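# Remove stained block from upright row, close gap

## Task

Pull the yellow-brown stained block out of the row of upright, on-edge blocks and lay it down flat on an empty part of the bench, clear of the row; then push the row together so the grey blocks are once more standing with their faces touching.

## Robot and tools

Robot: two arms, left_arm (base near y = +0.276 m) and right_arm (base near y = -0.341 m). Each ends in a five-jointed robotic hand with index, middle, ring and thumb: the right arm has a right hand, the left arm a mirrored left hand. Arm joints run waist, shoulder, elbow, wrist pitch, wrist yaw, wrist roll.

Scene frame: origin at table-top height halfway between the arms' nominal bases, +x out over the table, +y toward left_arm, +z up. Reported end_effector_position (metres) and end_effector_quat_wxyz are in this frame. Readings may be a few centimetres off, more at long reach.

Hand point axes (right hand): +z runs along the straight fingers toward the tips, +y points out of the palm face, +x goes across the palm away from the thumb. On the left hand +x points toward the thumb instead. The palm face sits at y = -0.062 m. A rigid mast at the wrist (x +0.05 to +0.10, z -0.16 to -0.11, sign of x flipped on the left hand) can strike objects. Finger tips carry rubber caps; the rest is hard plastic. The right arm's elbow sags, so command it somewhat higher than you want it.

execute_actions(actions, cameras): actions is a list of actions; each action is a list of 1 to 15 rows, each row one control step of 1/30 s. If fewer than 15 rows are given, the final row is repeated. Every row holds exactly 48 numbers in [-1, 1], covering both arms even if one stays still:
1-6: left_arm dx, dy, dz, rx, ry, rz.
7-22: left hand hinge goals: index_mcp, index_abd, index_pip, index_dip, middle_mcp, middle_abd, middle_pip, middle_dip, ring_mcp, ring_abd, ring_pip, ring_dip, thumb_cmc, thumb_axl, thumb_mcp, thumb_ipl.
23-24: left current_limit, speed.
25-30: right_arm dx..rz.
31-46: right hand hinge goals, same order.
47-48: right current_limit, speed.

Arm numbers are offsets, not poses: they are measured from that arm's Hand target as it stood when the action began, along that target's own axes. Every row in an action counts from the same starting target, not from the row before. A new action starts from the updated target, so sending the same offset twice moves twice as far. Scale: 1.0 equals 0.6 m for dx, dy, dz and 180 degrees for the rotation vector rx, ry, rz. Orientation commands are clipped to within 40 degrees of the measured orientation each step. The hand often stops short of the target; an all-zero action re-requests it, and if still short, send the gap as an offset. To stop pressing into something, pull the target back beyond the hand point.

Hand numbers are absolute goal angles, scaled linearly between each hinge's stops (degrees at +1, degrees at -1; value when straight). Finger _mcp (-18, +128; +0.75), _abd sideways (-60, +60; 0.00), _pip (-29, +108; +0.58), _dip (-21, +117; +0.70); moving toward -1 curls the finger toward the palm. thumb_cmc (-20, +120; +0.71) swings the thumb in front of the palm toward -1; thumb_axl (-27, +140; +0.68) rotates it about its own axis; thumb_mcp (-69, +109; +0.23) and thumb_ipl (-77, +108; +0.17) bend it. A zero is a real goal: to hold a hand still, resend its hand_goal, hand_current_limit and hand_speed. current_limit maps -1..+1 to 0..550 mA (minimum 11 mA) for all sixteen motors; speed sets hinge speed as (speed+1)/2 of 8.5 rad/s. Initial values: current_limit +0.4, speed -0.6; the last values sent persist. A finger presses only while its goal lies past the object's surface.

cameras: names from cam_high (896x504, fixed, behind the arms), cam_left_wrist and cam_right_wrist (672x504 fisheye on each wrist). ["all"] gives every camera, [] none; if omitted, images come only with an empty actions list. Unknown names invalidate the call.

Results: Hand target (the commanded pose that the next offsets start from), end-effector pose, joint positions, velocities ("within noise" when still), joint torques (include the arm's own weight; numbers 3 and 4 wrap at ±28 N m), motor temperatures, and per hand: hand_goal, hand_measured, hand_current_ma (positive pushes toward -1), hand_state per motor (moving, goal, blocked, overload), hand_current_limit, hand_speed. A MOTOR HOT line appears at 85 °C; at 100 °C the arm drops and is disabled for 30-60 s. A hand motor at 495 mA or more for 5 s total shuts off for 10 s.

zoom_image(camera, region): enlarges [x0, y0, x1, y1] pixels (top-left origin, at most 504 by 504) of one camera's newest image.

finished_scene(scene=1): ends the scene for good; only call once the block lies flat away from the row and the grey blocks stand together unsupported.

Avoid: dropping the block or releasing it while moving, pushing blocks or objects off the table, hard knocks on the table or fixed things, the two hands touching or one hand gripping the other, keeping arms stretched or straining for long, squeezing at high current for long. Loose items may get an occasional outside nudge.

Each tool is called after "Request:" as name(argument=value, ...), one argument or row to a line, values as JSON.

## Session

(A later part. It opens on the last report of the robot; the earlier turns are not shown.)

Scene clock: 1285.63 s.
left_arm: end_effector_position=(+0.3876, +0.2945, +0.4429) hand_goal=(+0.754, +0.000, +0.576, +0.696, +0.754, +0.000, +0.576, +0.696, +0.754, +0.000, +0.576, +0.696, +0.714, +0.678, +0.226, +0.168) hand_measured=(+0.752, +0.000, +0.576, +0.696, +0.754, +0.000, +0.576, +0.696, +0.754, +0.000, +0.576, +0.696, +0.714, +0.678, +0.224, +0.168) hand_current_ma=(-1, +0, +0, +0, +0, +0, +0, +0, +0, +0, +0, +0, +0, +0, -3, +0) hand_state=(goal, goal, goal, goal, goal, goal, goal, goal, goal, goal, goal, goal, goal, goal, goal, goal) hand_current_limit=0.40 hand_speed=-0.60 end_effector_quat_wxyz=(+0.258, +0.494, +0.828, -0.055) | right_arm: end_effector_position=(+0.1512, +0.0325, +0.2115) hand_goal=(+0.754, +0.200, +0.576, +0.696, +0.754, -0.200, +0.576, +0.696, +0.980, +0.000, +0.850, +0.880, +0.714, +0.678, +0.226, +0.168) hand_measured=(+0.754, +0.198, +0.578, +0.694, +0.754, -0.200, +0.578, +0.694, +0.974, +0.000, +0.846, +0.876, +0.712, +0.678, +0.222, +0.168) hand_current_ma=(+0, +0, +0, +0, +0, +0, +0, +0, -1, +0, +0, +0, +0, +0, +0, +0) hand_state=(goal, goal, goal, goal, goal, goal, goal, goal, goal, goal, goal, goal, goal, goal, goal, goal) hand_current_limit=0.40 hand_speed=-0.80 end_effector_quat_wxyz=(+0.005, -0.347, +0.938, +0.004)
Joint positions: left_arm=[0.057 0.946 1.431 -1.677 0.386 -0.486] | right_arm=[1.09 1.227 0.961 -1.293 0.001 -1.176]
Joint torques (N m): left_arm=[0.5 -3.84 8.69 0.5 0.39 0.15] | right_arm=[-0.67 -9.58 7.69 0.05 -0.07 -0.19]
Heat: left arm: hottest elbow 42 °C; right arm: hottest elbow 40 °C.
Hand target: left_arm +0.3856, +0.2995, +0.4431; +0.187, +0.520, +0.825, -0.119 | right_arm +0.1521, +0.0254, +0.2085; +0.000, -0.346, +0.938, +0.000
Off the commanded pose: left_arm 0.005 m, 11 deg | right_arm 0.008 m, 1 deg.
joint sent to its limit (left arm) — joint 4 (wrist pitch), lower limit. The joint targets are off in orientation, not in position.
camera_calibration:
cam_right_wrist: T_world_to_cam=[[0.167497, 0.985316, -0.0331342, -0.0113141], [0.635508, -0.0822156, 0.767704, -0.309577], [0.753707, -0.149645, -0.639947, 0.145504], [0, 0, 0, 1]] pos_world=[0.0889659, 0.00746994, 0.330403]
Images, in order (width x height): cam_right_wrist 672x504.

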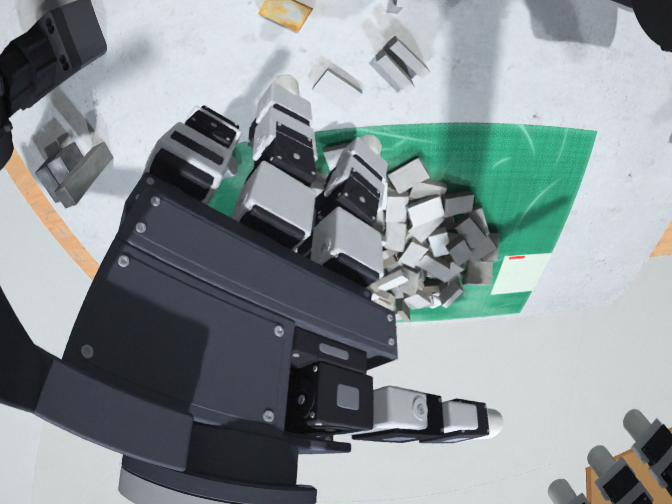

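Request:
zoom_image(
  camera="cam_right_wrist",
  region=[280, 20, 440, 140],
)

Scaled by 3.150 from the camera's 672x504 image, which has a finer 960x720 frame.

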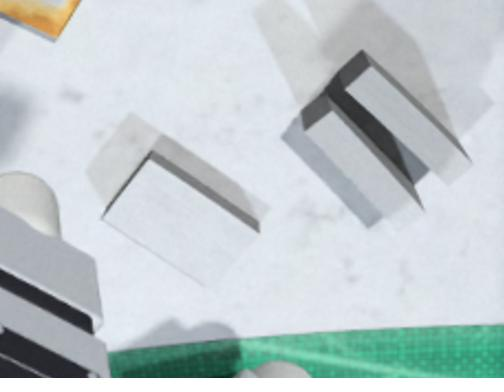

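Request:
execute_actions(
  actions=[
    [[0,0,0,0,0,0,0.754,0,0.576,0.696,0.754,0,0.576,0.696,0.754,0,0.576,0.696,0.714,0.678,0.226,0.168,0.4,-0.6,-0.0063,0.0922,0,0,0,-0.0217,0.959,0.2,0.796,0.913,0.959,-0.2,0.796,0.913,-0.48,0,-0.737,0.116,0.714,0.678,0.226,0.168,0.4,-0.8]],
    [[0,0,0,0,0,0,0.754,0,0.576,0.696,0.754,0,0.576,0.696,0.754,0,0.576,0.696,0.714,0.678,0.226,0.168,0.4,-0.6,0,0,0,0,0,0,0.959,0.2,0.796,0.913,0.959,-0.2,0.796,0.913,-0.48,0,-0.737,0.116,0.714,0.678,0.226,0.168,0.4,-0.8]],
  ],
  cameras=["cam_right_wrist"],
)

Scene clock: 1329.90 s.
left_arm: end_effector_position=(+0.3876, +0.2945, +0.4429) hand_goal=(+0.754, +0.000, +0.576, +0.696, +0.754, +0.000, +0.576, +0.696, +0.754, +0.000, +0.576, +0.696, +0.714, +0.678, +0.226, +0.168) hand_measured=(+0.752, +0.000, +0.576, +0.696, +0.754, +0.000, +0.576, +0.696, +0.754, +0.000, +0.576, +0.696, +0.714, +0.678, +0.224, +0.168) hand_current_ma=(-1, +0, +0, +0, +0, +0, +0, +0, +0, +0, +0, +0, +0, +0, -3, +0) hand_state=(goal, goal, goal, goal, goal, goal, goal, goal, goal, goal, goal, goal, goal, goal, goal, goal) hand_current_limit=0.40 hand_speed=-0.60 end_effector_quat_wxyz=(+0.258, +0.494, +0.828, -0.055) | right_arm: end_effector_position=(+0.1130, +0.0520, +0.1974) hand_goal=(+0.960, +0.200, +0.796, +0.914, +0.960, -0.200, +0.796, +0.914, -0.480, +0.000, -0.736, +0.116, +0.714, +0.678, +0.226, +0.168) hand_measured=(+0.950, +0.198, +0.790, +0.910, +0.950, -0.194, +0.790, +0.910, -0.462, -0.002, -0.732, +0.118, +0.714, +0.678, +0.222, +0.168) hand_current_ma=(-2, +0, -1, +0, -2, +1, -1, +0, +6, +0, +0, +0, +0, +0, +0, +0) hand_state=(goal, goal, goal, goal, goal, goal, goal, goal, goal, goal, goal, goal, goal, goal, goal, goal) hand_current_limit=0.40 hand_speed=-0.80 end_effector_quat_wxyz=(-0.011, -0.381, +0.925, -0.010)
Joint positions: left_arm=[0.057 0.946 1.431 -1.677 0.386 -0.486] | right_arm=[1.204 1.286 0.979 -1.293 -0.003 -1.135]
Joint torques (N m): left_arm=[0.67 -4.19 8.64 0.51 0.4 0.16] | right_arm=[0.79 -7.94 12.08 0.47 0 0.02]
Heat: left arm: hottest elbow 42 °C; right arm: hottest elbow 39 °C.
Hand target: left_arm +0.3856, +0.2995, +0.4431; +0.187, +0.520, +0.825, -0.119 | right_arm +0.1190, +0.0699, +0.2085; +0.000, -0.378, +0.926, +0.000
Off the commanded pose: left_arm 0.005 m, 11 deg | right_arm 0.022 m, 2 deg.
joint sent to its limit (left arm) — joint 4 (wrist pitch), lower limit. The joint targets are off in orientation, not in position.
camera_calibration:
cam_right_wrist: T_world_to_cam=[[0.0936338, 0.992988, -0.0721601, -0.008984], [0.653602, -0.00663438, 0.756809, -0.276718], [0.751024, -0.118027, -0.649641, 0.168771], [0, 0, 0, 1]] pos_world=[0.0549536, 0.0270047, 0.318415]
Images, in order (width x height): cam_right_wrist 672x504.

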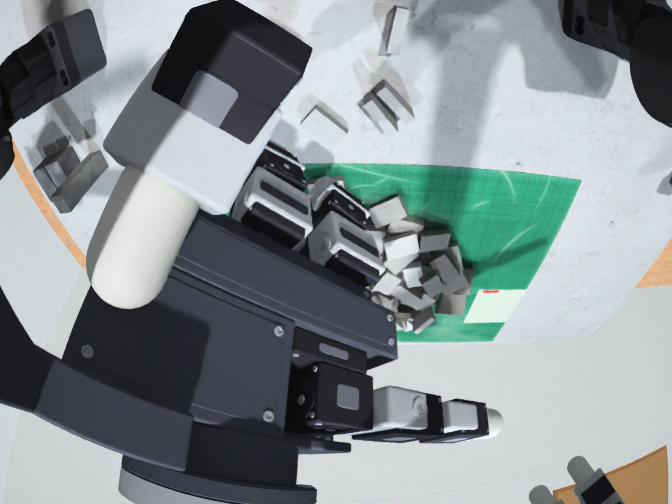

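Request:
execute_actions(
  actions=[
    [[0,0,0,0,0,0,0.754,0,0.576,0.696,0.754,0,0.576,0.696,0.754,0,0.576,0.696,0.714,0.678,0.226,0.168,0.4,-0.6,0,0,0.07,0,0,0,0.959,0.2,0.796,0.913,0.959,-0.2,0.796,0.913,-0.48,0,-0.737,0.116,0.714,0.678,0.226,0.168,0.4,-0.8]],
    [[0,0,0,0,0,0,0.754,0,0.576,0.696,0.754,0,0.576,0.696,0.754,0,0.576,0.696,0.714,0.678,0.226,0.168,0.4,-0.6,0,0,0.04,0,0,0,0.959,0.2,0.796,0.913,0.959,-0.2,0.796,0.913,-0.48,0,-0.737,0.116,0.714,0.678,0.226,0.168,0.4,-0.8]],
  ],
  cameras=["cam_right_wrist"],
)

Scene clock: 1335.77 s.
left_arm: end_effector_position=(+0.3876, +0.2945, +0.4429) hand_goal=(+0.754, +0.000, +0.576, +0.696, +0.754, +0.000, +0.576, +0.696, +0.754, +0.000, +0.576, +0.696, +0.714, +0.678, +0.226, +0.168) hand_measured=(+0.752, +0.000, +0.576, +0.696, +0.754, +0.000, +0.576, +0.696, +0.754, +0.000, +0.576, +0.696, +0.714, +0.678, +0.224, +0.168) hand_current_ma=(-1, +0, +0, +0, +0, +0, +0, +0, +0, +0, +0, +0, +0, +0, -3, +0) hand_state=(goal, goal, goal, goal, goal, goal, goal, goal, goal, goal, goal, goal, goal, goal, goal, goal) hand_current_limit=0.40 hand_speed=-0.60 end_effector_quat_wxyz=(+0.258, +0.494, +0.828, -0.055) | right_arm: end_effector_position=(+0.1198, +0.0703, +0.1540) hand_goal=(+0.960, +0.200, +0.796, +0.914, +0.960, -0.200, +0.796, +0.914, -0.480, +0.000, -0.736, +0.116, +0.714, +0.678, +0.226, +0.168) hand_measured=(+0.950, +0.198, +0.790, +0.910, +0.950, -0.196, +0.790, +0.910, -0.462, -0.002, -0.734, +0.118, +0.714, +0.678, +0.222, +0.168) hand_current_ma=(-2, +0, -1, +0, -2, +0, -1, +0, +5, +0, +0, +0, +0, +0, +0, +0) hand_state=(goal, goal, goal, goal, goal, goal, goal, goal, goal, goal, goal, goal, goal, goal, goal, goal) hand_current_limit=0.40 hand_speed=-0.80 end_effector_quat_wxyz=(+0.005, -0.381, +0.925, +0.008)
Joint positions: left_arm=[0.057 0.946 1.431 -1.677 0.386 -0.486] | right_arm=[1.204 1.355 0.912 -1.109 -0.003 -1.135]
Joint torques (N m): left_arm=[0.56 -4.25 8.59 0.46 0.38 0.14] | right_arm=[0.85 -8.64 7.38 0.81 0.02 0.02]
Heat: left arm: hottest elbow 42 °C; right arm: hottest elbow 39 °C.
Hand target: left_arm +0.3856, +0.2995, +0.4431; +0.187, +0.520, +0.825, -0.119 | right_arm +0.1189, +0.0699, +0.1426; +0.000, -0.378, +0.926, +0.000
Off the commanded pose: left_arm 0.005 m, 11 deg | right_arm 0.011 m, 1 deg.
joint sent to its limit (left arm) — joint 4 (wrist pitch), lower limit. The joint targets are off in orientation, not in position.
camera_calibration:
cam_right_wrist: T_world_to_cam=[[0.0944289, 0.995208, -0.0254004, -0.0383431], [0.640821, -0.0412382, 0.766582, -0.24564], [0.761861, -0.0886646, -0.641644, 0.133057], [0, 0, 0, 1]] pos_world=[0.0596618, 0.039827, 0.272705]
Images, in order (width x height): cam_right_wrist 672x504.

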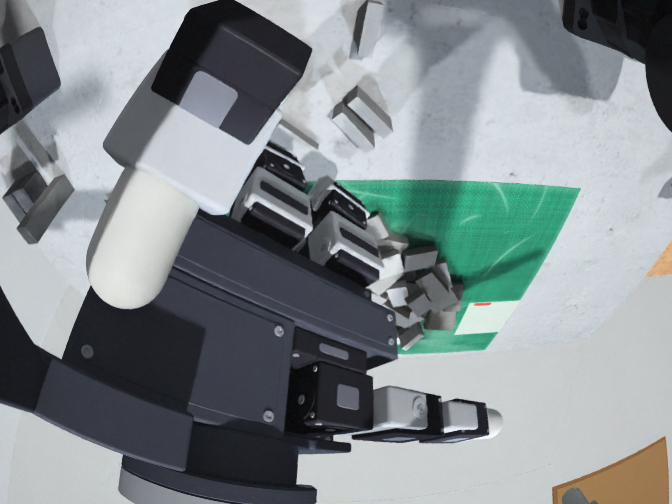

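Request:
zoom_image(
  camera="cam_right_wrist",
  region=[230, 60, 430, 210],
)

Scaled by 2.520 from the camera's 672x504 image, which has a finer 960x720 frame.

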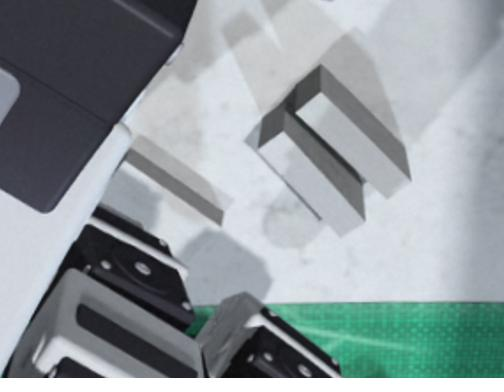

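Request:
execute_actions(
  actions=[
    [[0,0,0,0,0,0,0.754,0,0.576,0.696,0.754,0,0.576,0.696,0.754,0,0.576,0.696,0.714,0.678,0.226,0.168,0.4,-0.6,0.0005,0.0065,0.036,0,0,0,0.959,0.2,0.796,0.913,0.959,-0.2,0.796,0.913,-0.48,0,-0.737,0.116,0.714,0.678,0.226,0.168,0.4,-0.8]],
  ],
  cameras=["cam_right_wrist","cam_high"],
)

Scene clock: 1348.13 s.
left_arm: end_effector_position=(+0.3876, +0.2945, +0.4429) hand_goal=(+0.754, +0.000, +0.576, +0.696, +0.754, +0.000, +0.576, +0.696, +0.754, +0.000, +0.576, +0.696, +0.714, +0.678, +0.226, +0.168) hand_measured=(+0.752, +0.000, +0.576, +0.696, +0.754, +0.000, +0.576, +0.696, +0.754, +0.000, +0.576, +0.696, +0.714, +0.678, +0.224, +0.168) hand_current_ma=(-1, +0, +0, +0, +0, +0, +0, +0, +0, +0, +0, +0, +0, +0, -3, +0) hand_state=(goal, goal, goal, goal, goal, goal, goal, goal, goal, goal, goal, goal, goal, goal, goal, goal) hand_current_limit=0.40 hand_speed=-0.60 end_effector_quat_wxyz=(+0.258, +0.494, +0.828, -0.055) | right_arm: end_effector_position=(+0.1211, +0.0726, +0.1327) hand_goal=(+0.960, +0.200, +0.796, +0.914, +0.960, -0.200, +0.796, +0.914, -0.480, +0.000, -0.736, +0.116, +0.714, +0.678, +0.226, +0.168) hand_measured=(+0.950, +0.198, +0.790, +0.910, +0.950, -0.196, +0.790, +0.910, -0.462, -0.002, -0.734, +0.118, +0.714, +0.678, +0.222, +0.168) hand_current_ma=(-2, +0, -1, +0, -2, +0, -1, +0, +5, +0, +0, +0, +0, +0, +0, +0) hand_state=(goal, goal, goal, goal, goal, goal, goal, goal, goal, goal, goal, goal, goal, goal, goal, goal) hand_current_limit=0.40 hand_speed=-0.80 end_effector_quat_wxyz=(+0.006, -0.376, +0.926, +0.008)
Joint positions: left_arm=[0.057 0.946 1.431 -1.677 0.386 -0.486] | right_arm=[1.204 1.389 0.882 -1.045 -0.003 -1.125]
Joint torques (N m): left_arm=[0.85 -4.13 8.65 0.53 0.42 0.14] | right_arm=[1.73 -8.94 7.09 0.88 0.03 0.03]
Heat: left arm: hottest elbow 42 °C; right arm: hottest elbow 38 °C.
Hand target: left_arm +0.3856, +0.2995, +0.4431; +0.187, +0.520, +0.825, -0.119 | right_arm +0.1160, +0.0724, +0.1210; +0.000, -0.378, +0.926, +0.000
Off the commanded pose: left_arm 0.005 m, 11 deg | right_arm 0.013 m, 1 deg.
joint sent to its limit (left arm) — joint 4 (wrist pitch), lower limit. The joint targets are off in orientation, not in position.
camera_calibration:
cam_right_wrist: T_world_to_cam=[[0.103961, 0.994274, -0.0247144, -0.0424825], [0.640339, -0.0478986, 0.766597, -0.229528], [0.761024, -0.0955219, -0.641652, 0.119221], [0, 0, 0, 1]] pos_world=[0.0606621, 0.0426334, 0.251404]
Images, in order (width x height): cam_high 896x504, cam_right_wrist 672x504.

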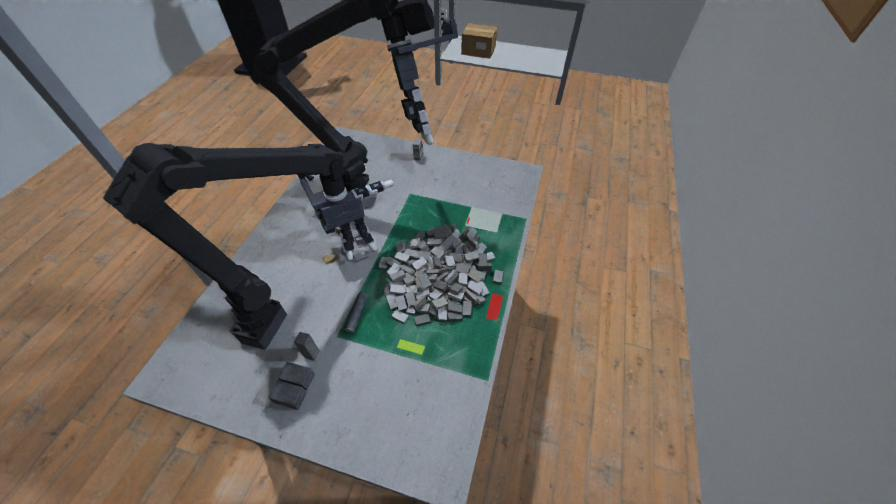

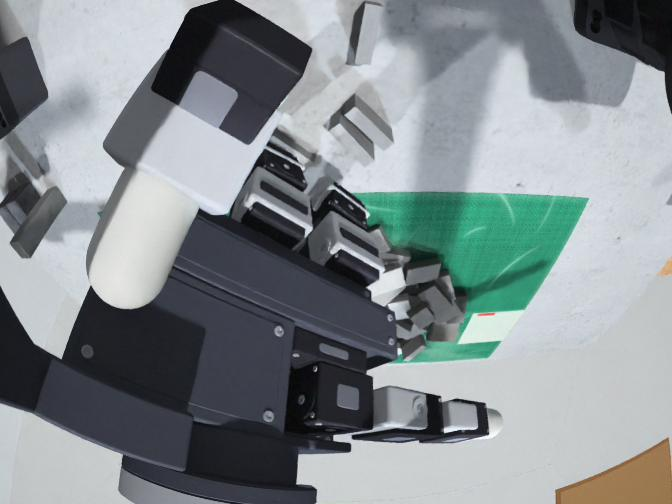

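Request:
zoom_image(
  camera="cam_high",
  region=[310, 200, 400, 270],
)

Request:
zoom_image(
  camera="cam_right_wrist",
  region=[240, 70, 400, 230],
)

Scaled by 5.600 from the camera's 896x504 image, which has a finer 1280x720 frame.

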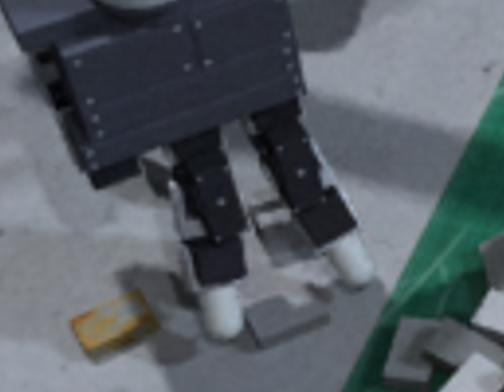

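Scaled by 3.150 from the camera's 672x504 image, which has a finer 960x720 frame.

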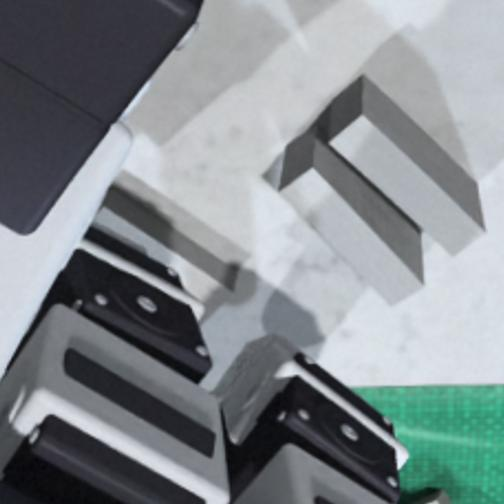

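Request:
execute_actions(
  actions=[
    [[0,0,0,0,0,0,0.754,0,0.576,0.696,0.754,0,0.576,0.696,0.754,0,0.576,0.696,0.714,0.678,0.226,0.168,0.4,-0.6,0,0,0.0212,0,0,0,0.959,0.2,0.796,0.913,0.959,-0.2,0.796,0.913,-0.48,0,-0.737,0.116,0.714,0.678,0.226,0.168,0.4,-0.8]],
  ],
  cameras=["cam_right_wrist","cam_high"],
)

Request:
zoom_image(
  camera="cam_high",
  region=[330, 220, 390, 270],
)

Scene clock: 1360.60 s.
left_arm: end_effector_position=(+0.3876, +0.2945, +0.4429) hand_goal=(+0.754, +0.000, +0.576, +0.696, +0.754, +0.000, +0.576, +0.696, +0.754, +0.000, +0.576, +0.696, +0.714, +0.678, +0.226, +0.168) hand_measured=(+0.752, +0.000, +0.576, +0.696, +0.754, +0.000, +0.576, +0.696, +0.754, +0.000, +0.576, +0.696, +0.714, +0.678, +0.224, +0.168) hand_current_ma=(-1, +0, +0, +0, +0, +0, +0, +0, +0, +0, +0, +0, +0, +0, -3, +0) hand_state=(goal, goal, goal, goal, goal, goal, goal, goal, goal, goal, goal, goal, goal, goal, goal, goal) hand_current_limit=0.40 hand_speed=-0.60 end_effector_quat_wxyz=(+0.258, +0.494, +0.828, -0.055) | right_arm: end_effector_position=(+0.1215, +0.0737, +0.1212) hand_goal=(+0.960, +0.200, +0.796, +0.914, +0.960, -0.200, +0.796, +0.914, -0.480, +0.000, -0.736, +0.116, +0.714, +0.678, +0.226, +0.168) hand_measured=(+0.950, +0.198, +0.790, +0.910, +0.950, -0.196, +0.790, +0.910, -0.462, -0.002, -0.734, +0.118, +0.714, +0.678, +0.222, +0.168) hand_current_ma=(-2, +0, -1, +0, -2, +0, -1, +0, +5, +0, +0, +0, +0, +0, +0, +0) hand_state=(goal, goal, goal, goal, goal, goal, goal, goal, goal, goal, goal, goal, goal, goal, goal, goal) hand_current_limit=0.40 hand_speed=-0.80 end_effector_quat_wxyz=(+0.007, -0.376, +0.926, +0.009)
Joint positions: left_arm=[0.057 0.946 1.431 -1.677 0.386 -0.486] | right_arm=[1.204 1.407 0.866 -1.007 -0.003 -1.125]
Joint torques (N m): left_arm=[0.21 -4.19 8.61 0.46 0.4 0.15] | right_arm=[1.55 -8.82 6.75 0.8 0.02 0.02]
Heat: left arm: hottest elbow 42 °C; right arm: hottest elbow 38 °C.
Hand target: left_arm +0.3856, +0.2995, +0.4431; +0.187, +0.520, +0.825, -0.119 | right_arm +0.1160, +0.0724, +0.1082; -0.001, -0.378, +0.926, +0.000
Off the commanded pose: left_arm 0.005 m, 11 deg | right_arm 0.014 m, 1 deg.
joint sent to its limit (left arm) — joint 4 (wrist pitch), lower limit. The joint targets are off in orientation, not in position.
camera_calibration:
cam_right_wrist: T_world_to_cam=[[0.104321, 0.994306, -0.0217613, -0.0442295], [0.639545, -0.0503114, 0.767106, -0.220763], [0.761643, -0.0939429, -0.641151, 0.11139], [0, 0, 0, 1]] pos_world=[0.0609626, 0.043335, 0.239804]
Images, in order (width x height): cam_high 896x504, cam_right_wrist 672x504.

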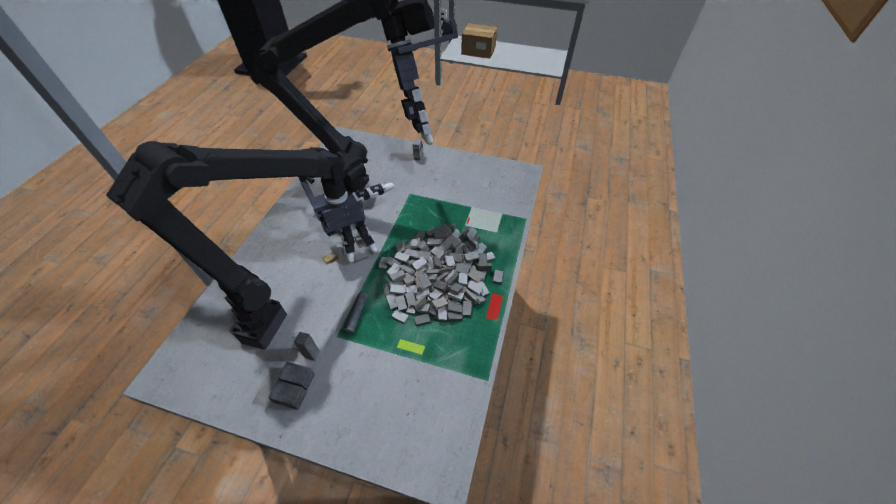

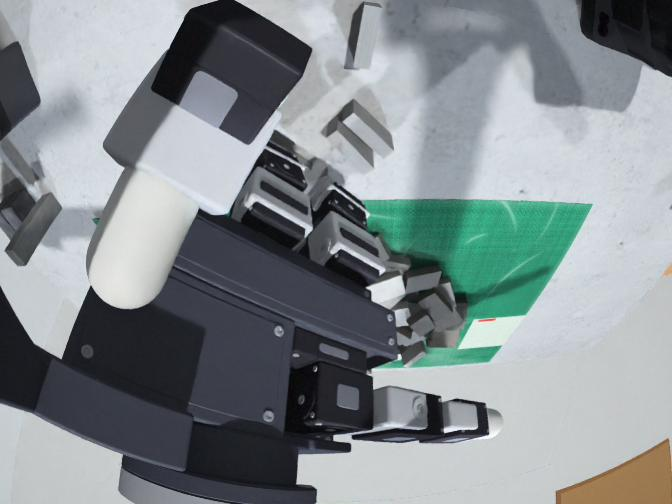

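Scaled by 8.400 from the camera's 896x504 image, which has a finer 1280x720 frame.

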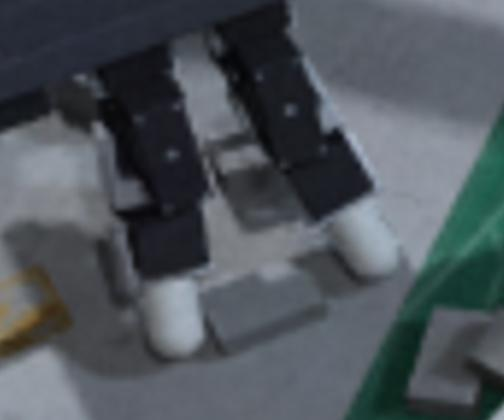

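Request:
execute_actions(
  actions=[
    [[0,0,0,0,0,0,0.754,0,0.576,0.696,0.754,0,0.576,0.696,0.754,0,0.576,0.696,0.714,0.678,0.226,0.168,0.4,-0.6,0,0,0,0,0,0,0.959,0.07,0.796,0.913,0.959,-0.07,0.796,0.913,-0.48,0,-0.737,0.116,0.714,0.678,0.226,0.168,0.3,-0.9]],
    [[0,0,0,0,0,0,0.754,0,0.576,0.696,0.754,0,0.576,0.696,0.754,0,0.576,0.696,0.714,0.678,0.226,0.168,0.4,-0.6,0,0,0,0,0,0,0.959,-0.09,0.796,0.913,0.959,0.09,0.796,0.913,-0.48,0,-0.737,0.116,0.714,0.678,0.226,0.168,0.3,-0.9]],
  ],
  cameras=["cam_right_wrist","cam_high"],
)

Request:
zoom_image(
  camera="cam_high",
  region=[330, 220, 390, 270],
)

Scene clock: 1372.63 s.
left_arm: end_effector_position=(+0.3876, +0.2945, +0.4429) hand_goal=(+0.754, +0.000, +0.576, +0.696, +0.754, +0.000, +0.576, +0.696, +0.754, +0.000, +0.576, +0.696, +0.714, +0.678, +0.226, +0.168) hand_measured=(+0.752, +0.000, +0.576, +0.696, +0.754, +0.000, +0.576, +0.696, +0.754, +0.000, +0.576, +0.696, +0.714, +0.678, +0.224, +0.168) hand_current_ma=(-1, +0, +0, +0, +0, +0, +0, +0, +0, +0, +0, +0, +0, +0, -3, +0) hand_state=(goal, goal, goal, goal, goal, goal, goal, goal, goal, goal, goal, goal, goal, goal, goal, goal) hand_current_limit=0.40 hand_speed=-0.60 end_effector_quat_wxyz=(+0.258, +0.494, +0.828, -0.055) | right_arm: end_effector_position=(+0.1216, +0.0738, +0.1212) hand_goal=(+0.960, -0.090, +0.796, +0.914, +0.960, +0.090, +0.796, +0.914, -0.480, +0.000, -0.736, +0.116, +0.714, +0.678, +0.226, +0.168) hand_measured=(+0.950, +0.074, +0.790, +0.910, +0.952, -0.092, +0.792, +0.912, -0.462, -0.002, -0.734, +0.118, +0.714, +0.678, +0.222, +0.168) hand_current_ma=(-2, +299, -1, +0, -1, -357, +0, +0, +5, +0, +0, +0, +0, +0, +0, +0) hand_state=(goal, blocked, goal, goal, goal, blocked, goal, goal, goal, goal, goal, goal, goal, goal, goal, goal) hand_current_limit=0.30 hand_speed=-0.90 end_effector_quat_wxyz=(+0.007, -0.376, +0.927, +0.009)
Joint positions: left_arm=[0.057 0.946 1.431 -1.677 0.386 -0.486] | right_arm=[1.204 1.407 0.866 -1.006 -0.003 -1.124]
Joint torques (N m): left_arm=[0.91 -4.31 8.65 0.53 0.4 0.15] | right_arm=[1.67 -8.7 6.78 0.81 0.03 0]
Heat: left arm: hottest elbow 42 °C; right arm: hottest elbow 38 °C.
Hand target: left_arm +0.3856, +0.2995, +0.4431; +0.187, +0.520, +0.825, -0.119 | right_arm +0.1160, +0.0725, +0.1082; +0.000, -0.378, +0.926, +0.000
Off the commanded pose: left_arm 0.005 m, 11 deg | right_arm 0.014 m, 1 deg.
joint sent to its limit (left arm) — joint 4 (wrist pitch), lower limit. The joint targets are off in orientation, not in position.
camera_calibration:
cam_right_wrist: T_world_to_cam=[[0.105857, 0.994152, -0.0213458, -0.0446268], [0.639357, -0.0516064, 0.767176, -0.220766], [0.761588, -0.0948587, -0.641081, 0.111359], [0, 0, 0, 1]] pos_world=[0.0610628, 0.0435362, 0.239804]
Images, in order (width x height): cam_high 896x504, cam_right_wrist 672x504.

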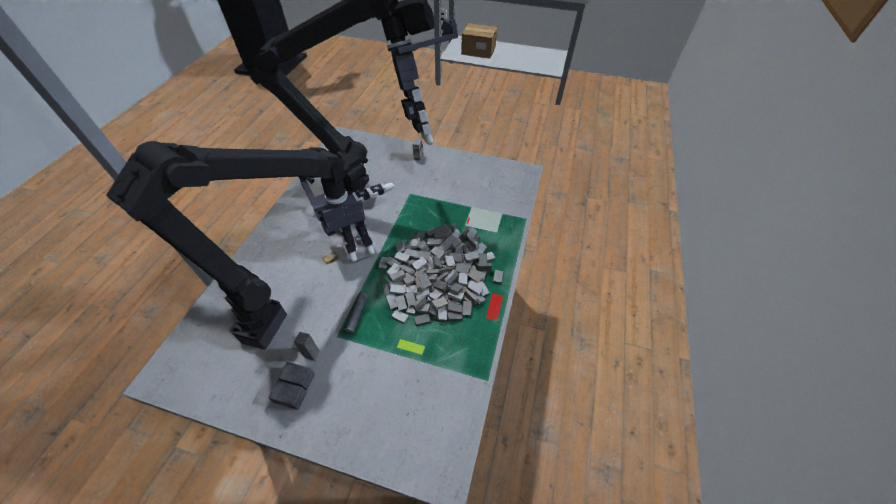

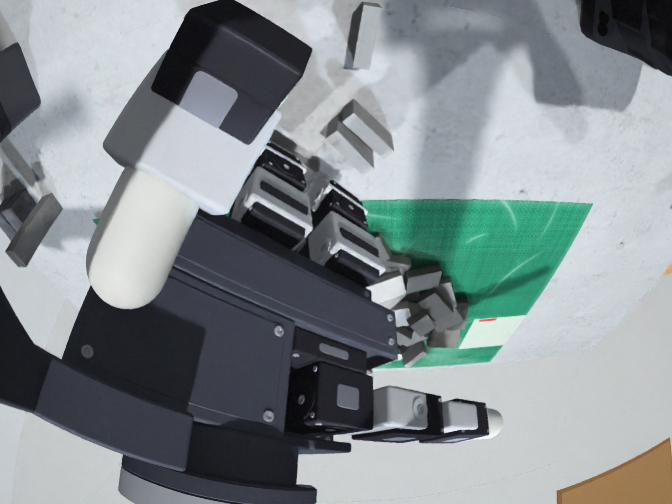

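Scaled by 8.400 from the camera's 896x504 image, which has a finer 1280x720 frame.

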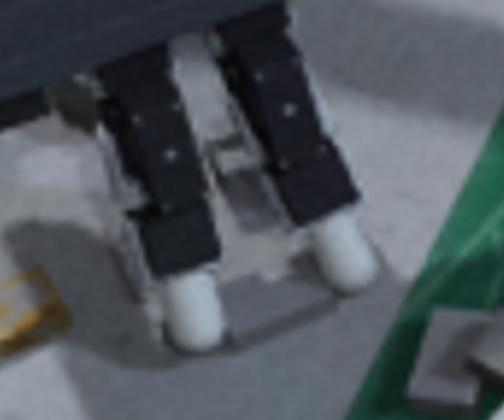

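Request:
execute_actions(
  actions=[
    [[0,0,0,0,0,0,0.754,0,0.576,0.696,0.754,0,0.576,0.696,0.754,0,0.576,0.696,0.714,0.678,0.226,0.168,0.4,-0.6,-0.034,0.018,-0.05,0,0,0,0.959,-0.09,0.796,0.913,0.959,0.09,0.796,0.913,-0.48,0,-0.737,0.116,0.714,0.678,0.226,0.168,0.3,-0.9]],
    [[0,0,0,0,0,0,0.754,0,0.576,0.696,0.754,0,0.576,0.696,0.754,0,0.576,0.696,0.714,0.678,0.226,0.168,0.4,-0.6,0,0,-0.09,0,0,0,0.959,-0.09,0.796,0.913,0.959,0.09,0.796,0.913,-0.48,0,-0.737,0.116,0.714,0.678,0.226,0.168,0.3,-0.9]],
  ],
  cameras=["cam_right_wrist","cam_high"],
)

Request:
zoom_image(
  camera="cam_high",
  region=[330, 200, 400, 270],
)

Scene clock: 1378.70 s.
left_arm: end_effector_position=(+0.3876, +0.2945, +0.4429) hand_goal=(+0.754, +0.000, +0.576, +0.696, +0.754, +0.000, +0.576, +0.696, +0.754, +0.000, +0.576, +0.696, +0.714, +0.678, +0.226, +0.168) hand_measured=(+0.752, +0.000, +0.576, +0.696, +0.754, +0.000, +0.576, +0.696, +0.754, +0.000, +0.576, +0.696, +0.714, +0.678, +0.224, +0.168) hand_current_ma=(-1, +0, +0, +0, +0, +0, +0, +0, +0, +0, +0, +0, +0, +0, -3, +0) hand_state=(goal, goal, goal, goal, goal, goal, goal, goal, goal, goal, goal, goal, goal, goal, goal, goal) hand_current_limit=0.40 hand_speed=-0.60 end_effector_quat_wxyz=(+0.258, +0.494, +0.828, -0.055) | right_arm: end_effector_position=(+0.1229, +0.0790, +0.1727) hand_goal=(+0.960, -0.090, +0.796, +0.914, +0.960, +0.090, +0.796, +0.914, -0.480, +0.000, -0.736, +0.116, +0.714, +0.678, +0.226, +0.168) hand_measured=(+0.950, +0.072, +0.790, +0.910, +0.950, -0.092, +0.790, +0.912, -0.462, -0.002, -0.734, +0.118, +0.714, +0.678, +0.222, +0.168) hand_current_ma=(-2, +298, -1, +0, -2, -357, -1, +0, +5, +0, +0, +0, +0, +0, +0, +0) hand_state=(goal, blocked, goal, goal, goal, blocked, goal, goal, goal, goal, goal, goal, goal, goal, goal, goal) hand_current_limit=0.30 hand_speed=-0.90 end_effector_quat_wxyz=(-0.014, -0.376, +0.927, -0.014)
Joint positions: left_arm=[0.057 0.946 1.431 -1.677 0.386 -0.486] | right_arm=[1.206 1.39 1.009 -1.23 -0.003 -1.122]
Joint torques (N m): left_arm=[0.79 -4.54 8.77 0.57 0.4 0.19] | right_arm=[1.73 -11.99 11.73 -0.17 -0.01 0]
Heat: left arm: hottest elbow 42 °C; right arm: hottest elbow 38 °C.
Hand target: left_arm +0.3856, +0.2995, +0.4431; +0.187, +0.520, +0.825, -0.119 | right_arm +0.1232, +0.0944, +0.1923; +0.000, -0.378, +0.926, +0.000
Off the commanded pose: left_arm 0.005 m, 11 deg | right_arm 0.025 m, 2 deg.
joint sent to its limit (left arm) — joint 4 (wrist pitch), lower limit. The joint targets are off in orientation, not in position.
camera_calibration:
cam_right_wrist: T_world_to_cam=[[0.104797, 0.991114, -0.0819156, -0.0380257], [0.655767, -0.00694352, 0.754932, -0.264244], [0.747655, -0.132832, -0.650668, 0.150223], [0, 0, 0, 1]] pos_world=[0.0649522, 0.0558075, 0.294116]
Images, in order (width x height): cam_high 896x504, cam_right_wrist 672x504.

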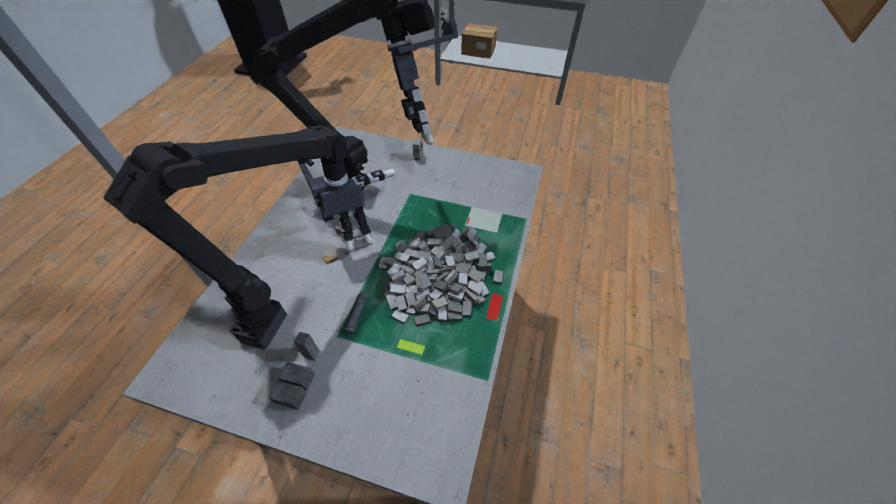

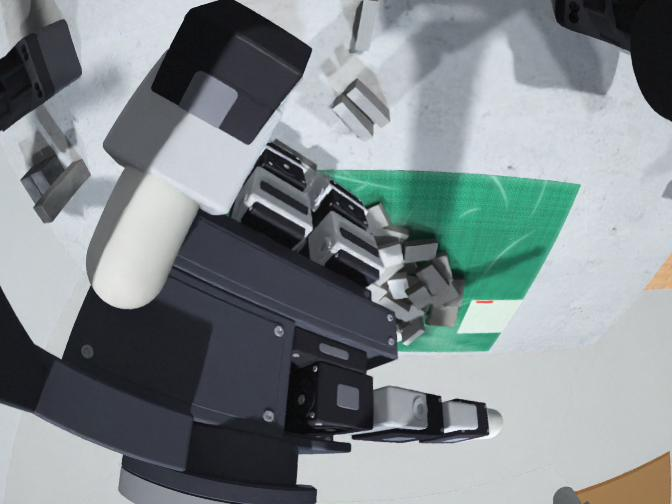

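Scaled by 7.200 from the camera's 896x504 image, which has a finer 1280x720 frame.

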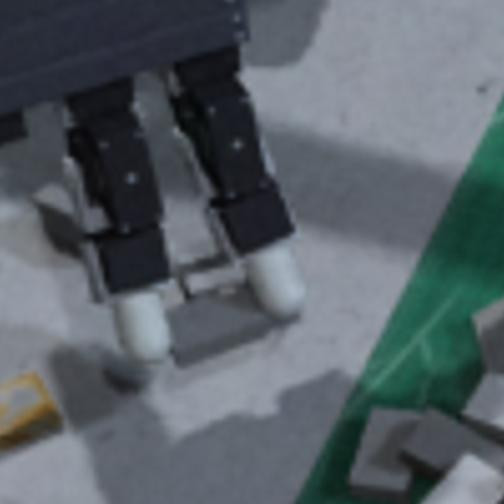

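Request:
zoom_image(
  camera="cam_right_wrist",
  region=[290, 20, 430, 160],
)

Scaled by 3.600 from the camera's 672x504 image, which has a finer 960x720 frame.

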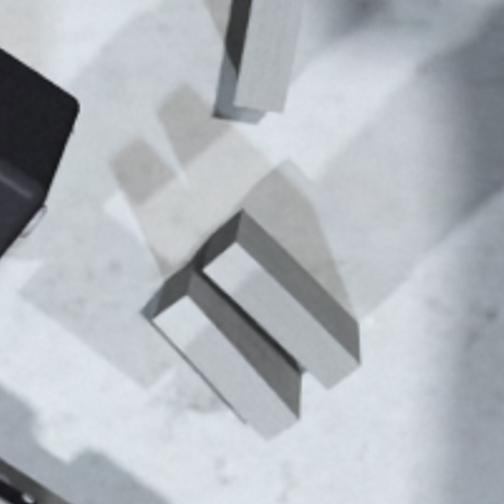

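Request:
execute_actions(
  actions=[
    [[0,0,0,0,0,0,0.754,0,0.576,0.696,0.754,0,0.576,0.696,0.754,0,0.576,0.696,0.714,0.678,0.226,0.168,0.4,-0.6,-0.0067,-0.0765,-0.0333,0,0,0.0467,0.74,-0.09,0.576,0.696,0.74,0.09,0.576,0.696,-0.48,0,-0.737,0.116,0.714,0.678,0.226,0.168,0.3,-0.9]],
    [[0,0,0,0,0,0,0.754,0,0.576,0.696,0.754,0,0.576,0.696,0.754,0,0.576,0.696,0.714,0.678,0.226,0.168,0.4,-0.6,0,0,0,0,0,0,0.74,-0.09,0.576,0.696,0.74,0.09,0.576,0.696,-0.48,0,-0.737,0.116,0.714,0.678,0.226,0.168,0.3,-0.9]],
  ],
  cameras=["cam_right_wrist","cam_high"],
)

Request:
zoom_image(
  camera="cam_high",
  region=[330, 200, 400, 270],
)

Scene clock: 1405.50 s.
left_arm: end_effector_position=(+0.3876, +0.2945, +0.4429) hand_goal=(+0.754, +0.000, +0.576, +0.696, +0.754, +0.000, +0.576, +0.696, +0.754, +0.000, +0.576, +0.696, +0.714, +0.678, +0.226, +0.168) hand_measured=(+0.752, +0.000, +0.576, +0.696, +0.754, +0.000, +0.576, +0.696, +0.754, +0.000, +0.576, +0.696, +0.714, +0.678, +0.224, +0.168) hand_current_ma=(-1, +0, +0, +0, +0, +0, +0, +0, +0, +0, +0, +0, +0, +0, -3, +0) hand_state=(goal, goal, goal, goal, goal, goal, goal, goal, goal, goal, goal, goal, goal, goal, goal, goal) hand_current_limit=0.40 hand_speed=-0.60 end_effector_quat_wxyz=(+0.258, +0.494, +0.828, -0.055) | right_arm: end_effector_position=(+0.1517, +0.0594, +0.2032) hand_goal=(+0.740, -0.090, +0.576, +0.696, +0.740, +0.090, +0.576, +0.696, -0.480, +0.000, -0.736, +0.116, +0.714, +0.678, +0.226, +0.168) hand_measured=(+0.742, -0.086, +0.578, +0.700, +0.742, +0.086, +0.578, +0.698, -0.462, -0.002, -0.734, +0.118, +0.714, +0.678, +0.222, +0.168) hand_current_ma=(+0, +0, +0, +0, +0, +0, +0, +0, +5, +0, +0, +0, +0, +0, +0, +0) hand_state=(goal, goal, goal, goal, goal, goal, goal, goal, goal, goal, goal, goal, goal, goal, goal, goal) hand_current_limit=0.30 hand_speed=-0.90 end_effector_quat_wxyz=(-0.005, -0.317, +0.948, -0.004)
Joint positions: left_arm=[0.057 0.946 1.431 -1.677 0.386 -0.486] | right_arm=[1.132 1.305 1.009 -1.288 -0.001 -1.071]
Joint torques (N m): left_arm=[0.56 -4.13 8.57 0.53 0.42 0.17] | right_arm=[-0.21 -10.11 10.44 -0.05 -0.09 0.02]
Heat: left arm: hottest elbow 42 °C; right arm: hottest elbow 42 °C.
Hand target: left_arm +0.3856, +0.2995, +0.4431; +0.187, +0.520, +0.825, -0.119 | right_arm +0.1582, +0.0645, +0.2122; +0.000, -0.309, +0.951, +0.000
Off the commanded pose: left_arm 0.005 m, 11 deg | right_arm 0.012 m, 1 deg.
joint sent to its limit (left arm) — joint 4 (wrist pitch), lower limit. The joint targets are off in orientation, not in position.
camera_calibration:
cam_right_wrist: T_world_to_cam=[[0.228184, 0.971969, -0.0566381, -0.0417754], [0.639393, -0.105729, 0.761576, -0.299255], [0.73424, -0.209993, -0.645596, 0.151597], [0, 0, 0, 1]] pos_world=[0.0895648, 0.0407991, 0.32341]
Images, in order (width x height): cam_high 896x504, cam_right_wrist 672x504.

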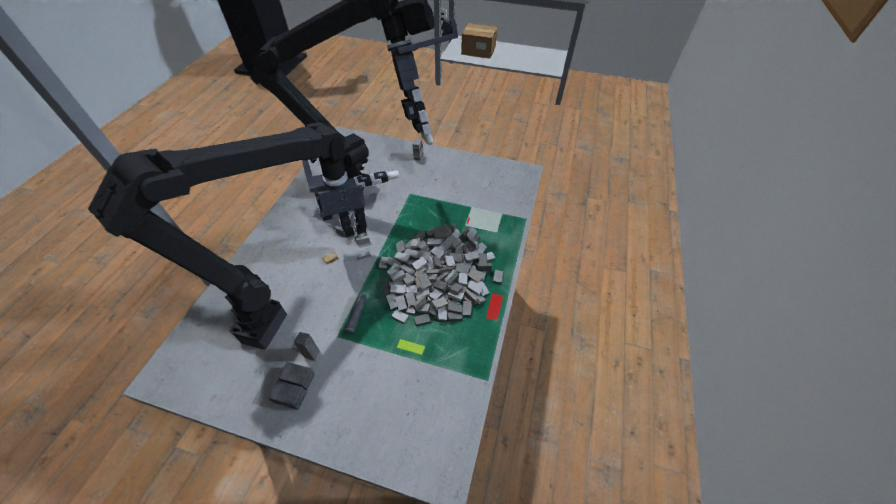

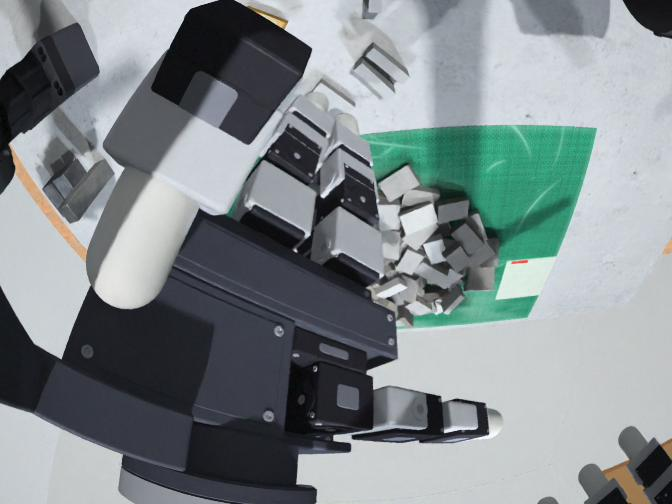

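Scaled by 7.200 from the camera's 896x504 image, which has a finer 1280x720 frame.

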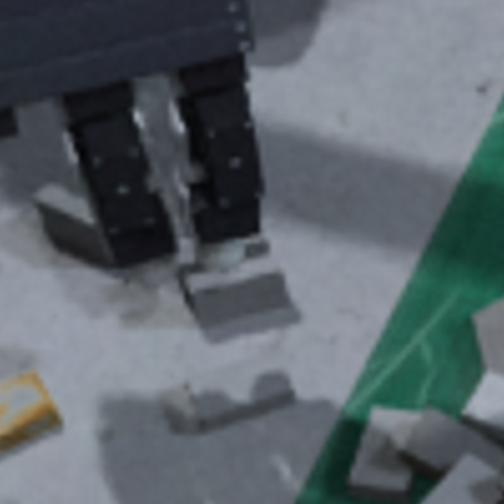

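Request:
zoom_image(
  camera="cam_right_wrist",
  region=[270, 20, 430, 140],
)

Request:
zoom_image(
  camera="cam_high",
  region=[335, 225, 385, 270],
)

Scaled by 3.150 from the camera's 672x504 image, which has a finer 960x720 frame.

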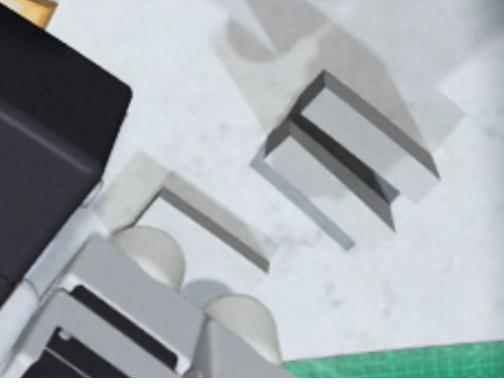

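Scaled by 10.080 from the camera's 896x504 image, which has a finer 1280x720 frame.

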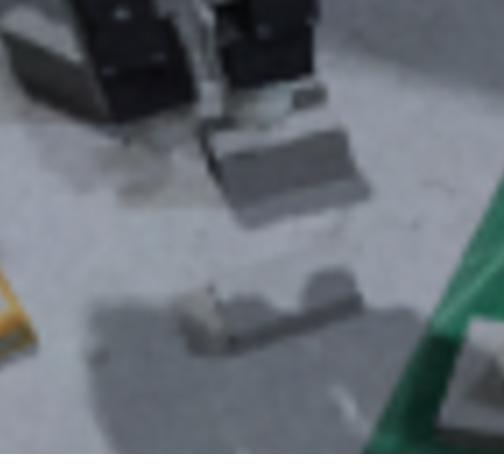

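Request:
execute_actions(
  actions=[
    [[0,0,0,0,0,0,0.754,0,0.576,0.696,0.754,0,0.576,0.696,0.754,0,0.576,0.696,0.714,0.678,0.226,0.168,0.4,-0.6,0.0132,0.0755,0,0,0,0,0.969,0.2,0.803,0.918,0.969,-0.2,0.803,0.918,-0.48,0,-0.737,0.116,0.714,0.678,0.226,0.168,0.4,-0.8]],
    [[0,0,0,0,0,0,0.754,0,0.576,0.696,0.754,0,0.576,0.696,0.754,0,0.576,0.696,0.714,0.678,0.226,0.168,0.4,-0.6,0,0,0.08,0,0,0,0.969,0.2,0.803,0.918,0.969,-0.2,0.803,0.918,-0.48,0,-0.737,0.116,0.714,0.678,0.226,0.168,0.4,-0.8]],
  ],
  cameras=["cam_right_wrist"],
)

Request:
zoom_image(
  camera="cam_right_wrist",
  region=[240, 40, 420, 190],
)

Scene clock: 1438.77 s.
left_arm: end_effector_position=(+0.3876, +0.2945, +0.4429) hand_goal=(+0.754, +0.000, +0.576, +0.696, +0.754, +0.000, +0.576, +0.696, +0.754, +0.000, +0.576, +0.696, +0.714, +0.678, +0.226, +0.168) hand_measured=(+0.752, +0.000, +0.576, +0.696, +0.754, +0.000, +0.576, +0.696, +0.754, +0.000, +0.576, +0.696, +0.714, +0.678, +0.224, +0.168) hand_current_ma=(-1, +0, +0, +0, +0, +0, +0, +0, +0, +0, +0, +0, +0, +0, -3, +0) hand_state=(goal, goal, goal, goal, goal, goal, goal, goal, goal, goal, goal, goal, goal, goal, goal, goal) hand_current_limit=0.40 hand_speed=-0.60 end_effector_quat_wxyz=(+0.258, +0.494, +0.828, -0.055) | right_arm: end_effector_position=(+0.1254, +0.0960, +0.1760) hand_goal=(+0.970, +0.200, +0.804, +0.918, +0.970, -0.200, +0.804, +0.918, -0.480, +0.000, -0.736, +0.116, +0.714, +0.678, +0.226, +0.168) hand_measured=(+0.960, +0.196, +0.798, +0.914, +0.960, -0.196, +0.798, +0.914, -0.462, -0.002, -0.734, +0.118, +0.714, +0.678, +0.222, +0.168) hand_current_ma=(-2, +0, -1, +0, -2, +0, -1, +0, +5, +0, +0, +0, +0, +0, +0, +0) hand_state=(goal, goal, goal, goal, goal, goal, goal, goal, goal, goal, goal, goal, goal, goal, goal, goal) hand_current_limit=0.40 hand_speed=-0.80 end_effector_quat_wxyz=(+0.004, -0.312, +0.950, +0.008)
Joint positions: left_arm=[0.057 0.946 1.431 -1.677 0.386 -0.486] | right_arm=[1.238 1.375 0.995 -1.172 -0.003 -0.955]
Joint torques (N m): left_arm=[0.38 -4.6 8.68 0.53 0.43 0.15] | right_arm=[0.79 -9.35 7.71 0.8 0.07 0.02]
Heat: left arm: hottest elbow 42 °C; right arm: hottest elbow 42 °C.
Hand target: left_arm +0.3856, +0.2995, +0.4431; +0.187, +0.520, +0.825, -0.119 | right_arm +0.1250, +0.0965, +0.1643; +0.000, -0.309, +0.951, +0.000
Off the commanded pose: left_arm 0.005 m, 11 deg | right_arm 0.012 m, 1 deg.
joint sent to its limit (left arm) — joint 4 (wrist pitch), lower limit. The joint targets are off in orientation, not in position.
camera_calibration:
cam_right_wrist: T_world_to_cam=[[0.238562, 0.970778, -0.0260549, -0.0795369], [0.630948, -0.134545, 0.764069, -0.254466], [0.738236, -0.198717, -0.644608, 0.159243], [0, 0, 0, 1]] pos_world=[0.0619706, 0.07462, 0.295007]
Images, in order (width x height): cam_right_wrist 672x504.

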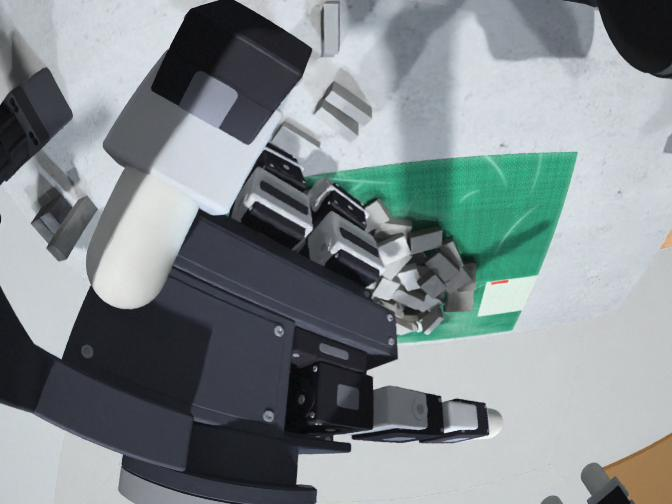

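Scaled by 2.800 from the camera's 672x504 image, which has a finer 960x720 frame.

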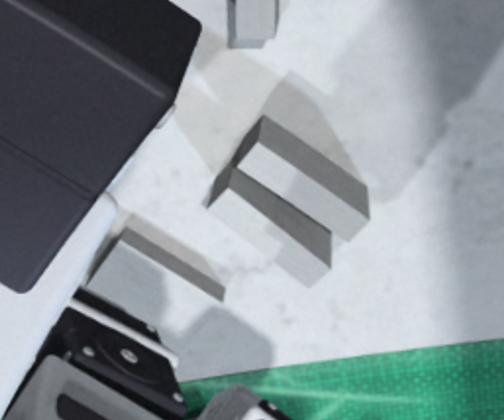

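Request:
execute_actions(
  actions=[
    [[0,0,0,0,0,0,0.754,0,0.576,0.696,0.754,0,0.576,0.696,0.754,0,0.576,0.696,0.714,0.678,0.226,0.168,0.4,-0.6,0.0005,0.0035,0.07,0,0,-0.01,0.969,0.2,0.803,0.918,0.969,-0.2,0.803,0.918,-0.48,0,-0.737,0.116,0.714,0.678,0.226,0.168,0.4,-0.8]],
  ],
  cameras=["cam_right_wrist","cam_high"],
)

Request:
zoom_image(
  camera="cam_high",
  region=[335, 220, 395, 270],
)

Scene clock: 1447.47 s.
left_arm: end_effector_position=(+0.3876, +0.2945, +0.4429) hand_goal=(+0.754, +0.000, +0.576, +0.696, +0.754, +0.000, +0.576, +0.696, +0.754, +0.000, +0.576, +0.696, +0.714, +0.678, +0.226, +0.168) hand_measured=(+0.752, +0.000, +0.576, +0.696, +0.754, +0.000, +0.576, +0.696, +0.754, +0.000, +0.576, +0.696, +0.714, +0.678, +0.224, +0.168) hand_current_ma=(-1, +0, +0, +0, +0, +0, +0, +0, +0, +0, +0, +0, +0, +0, -3, +0) hand_state=(goal, goal, goal, goal, goal, goal, goal, goal, goal, goal, goal, goal, goal, goal, goal, goal) hand_current_limit=0.40 hand_speed=-0.60 end_effector_quat_wxyz=(+0.258, +0.494, +0.828, -0.055) | right_arm: end_effector_position=(+0.1254, +0.0982, +0.1319) hand_goal=(+0.970, +0.200, +0.804, +0.918, +0.970, -0.200, +0.804, +0.918, -0.480, +0.000, -0.736, +0.116, +0.714, +0.678, +0.226, +0.168) hand_measured=(+0.962, +0.196, +0.798, +0.914, +0.962, -0.196, +0.798, +0.914, -0.464, -0.002, -0.734, +0.118, +0.714, +0.678, +0.222, +0.168) hand_current_ma=(-1, +0, -1, +0, -1, +0, -1, +0, +5, +0, +0, +0, +0, +0, +0, +0) hand_state=(goal, goal, goal, goal, goal, goal, goal, goal, goal, goal, goal, goal, goal, goal, goal, goal) hand_current_limit=0.40 hand_speed=-0.80 end_effector_quat_wxyz=(+0.003, -0.317, +0.948, +0.006)
Joint positions: left_arm=[0.057 0.946 1.431 -1.677 0.386 -0.486] | right_arm=[1.238 1.439 0.932 -1.051 -0.003 -0.966]
Joint torques (N m): left_arm=[0.38 -4.37 8.68 0.64 0.41 0.16] | right_arm=[0.67 -9.99 7.36 0.75 0.05 -0.2]
Heat: left arm: hottest elbow 42 °C; right arm: hottest elbow 42 °C.
Hand target: left_arm +0.3856, +0.2995, +0.4431; +0.187, +0.520, +0.825, -0.119 | right_arm +0.1235, +0.0980, +0.1222; +0.000, -0.324, +0.946, +0.000
Off the commanded pose: left_arm 0.005 m, 11 deg | right_arm 0.010 m, 1 deg.
joint sent to its limit (left arm) — joint 4 (wrist pitch), lower limit. The joint targets are off in orientation, not in position.
camera_calibration:
cam_right_wrist: T_world_to_cam=[[0.227779, 0.973232, -0.0305977, -0.0811835], [0.632998, -0.124126, 0.764138, -0.221762], [0.739885, -0.193423, -0.644327, 0.130422], [0, 0, 0, 1]] pos_world=[0.0623689, 0.0767108, 0.251007]
Images, in order (width x height): cam_high 896x504, cam_right_wrist 672x504.

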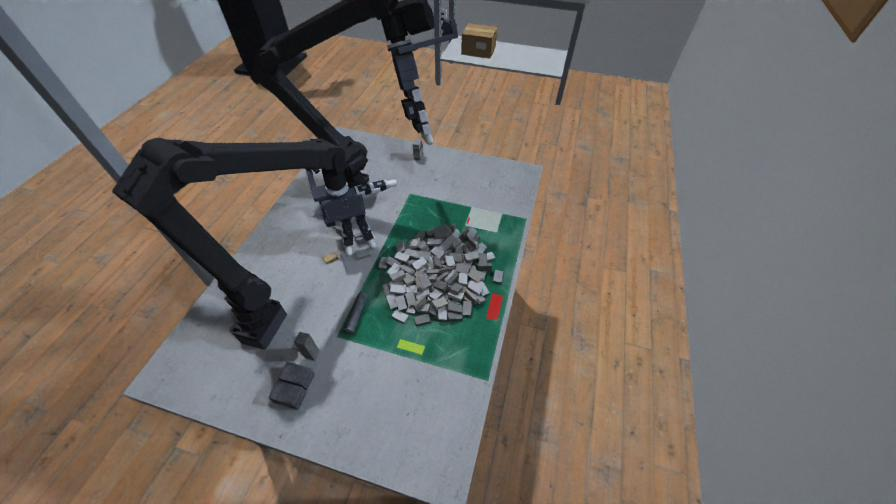

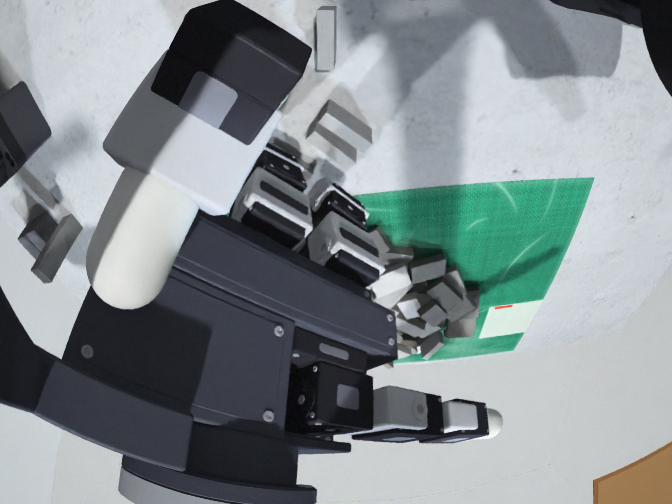

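Scaled by 8.400 from the camera's 896x504 image, which has a finer 1280x720 frame.

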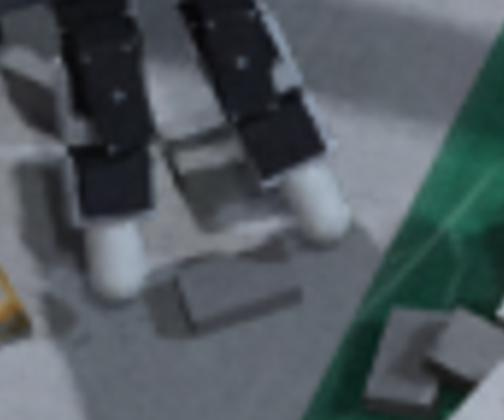

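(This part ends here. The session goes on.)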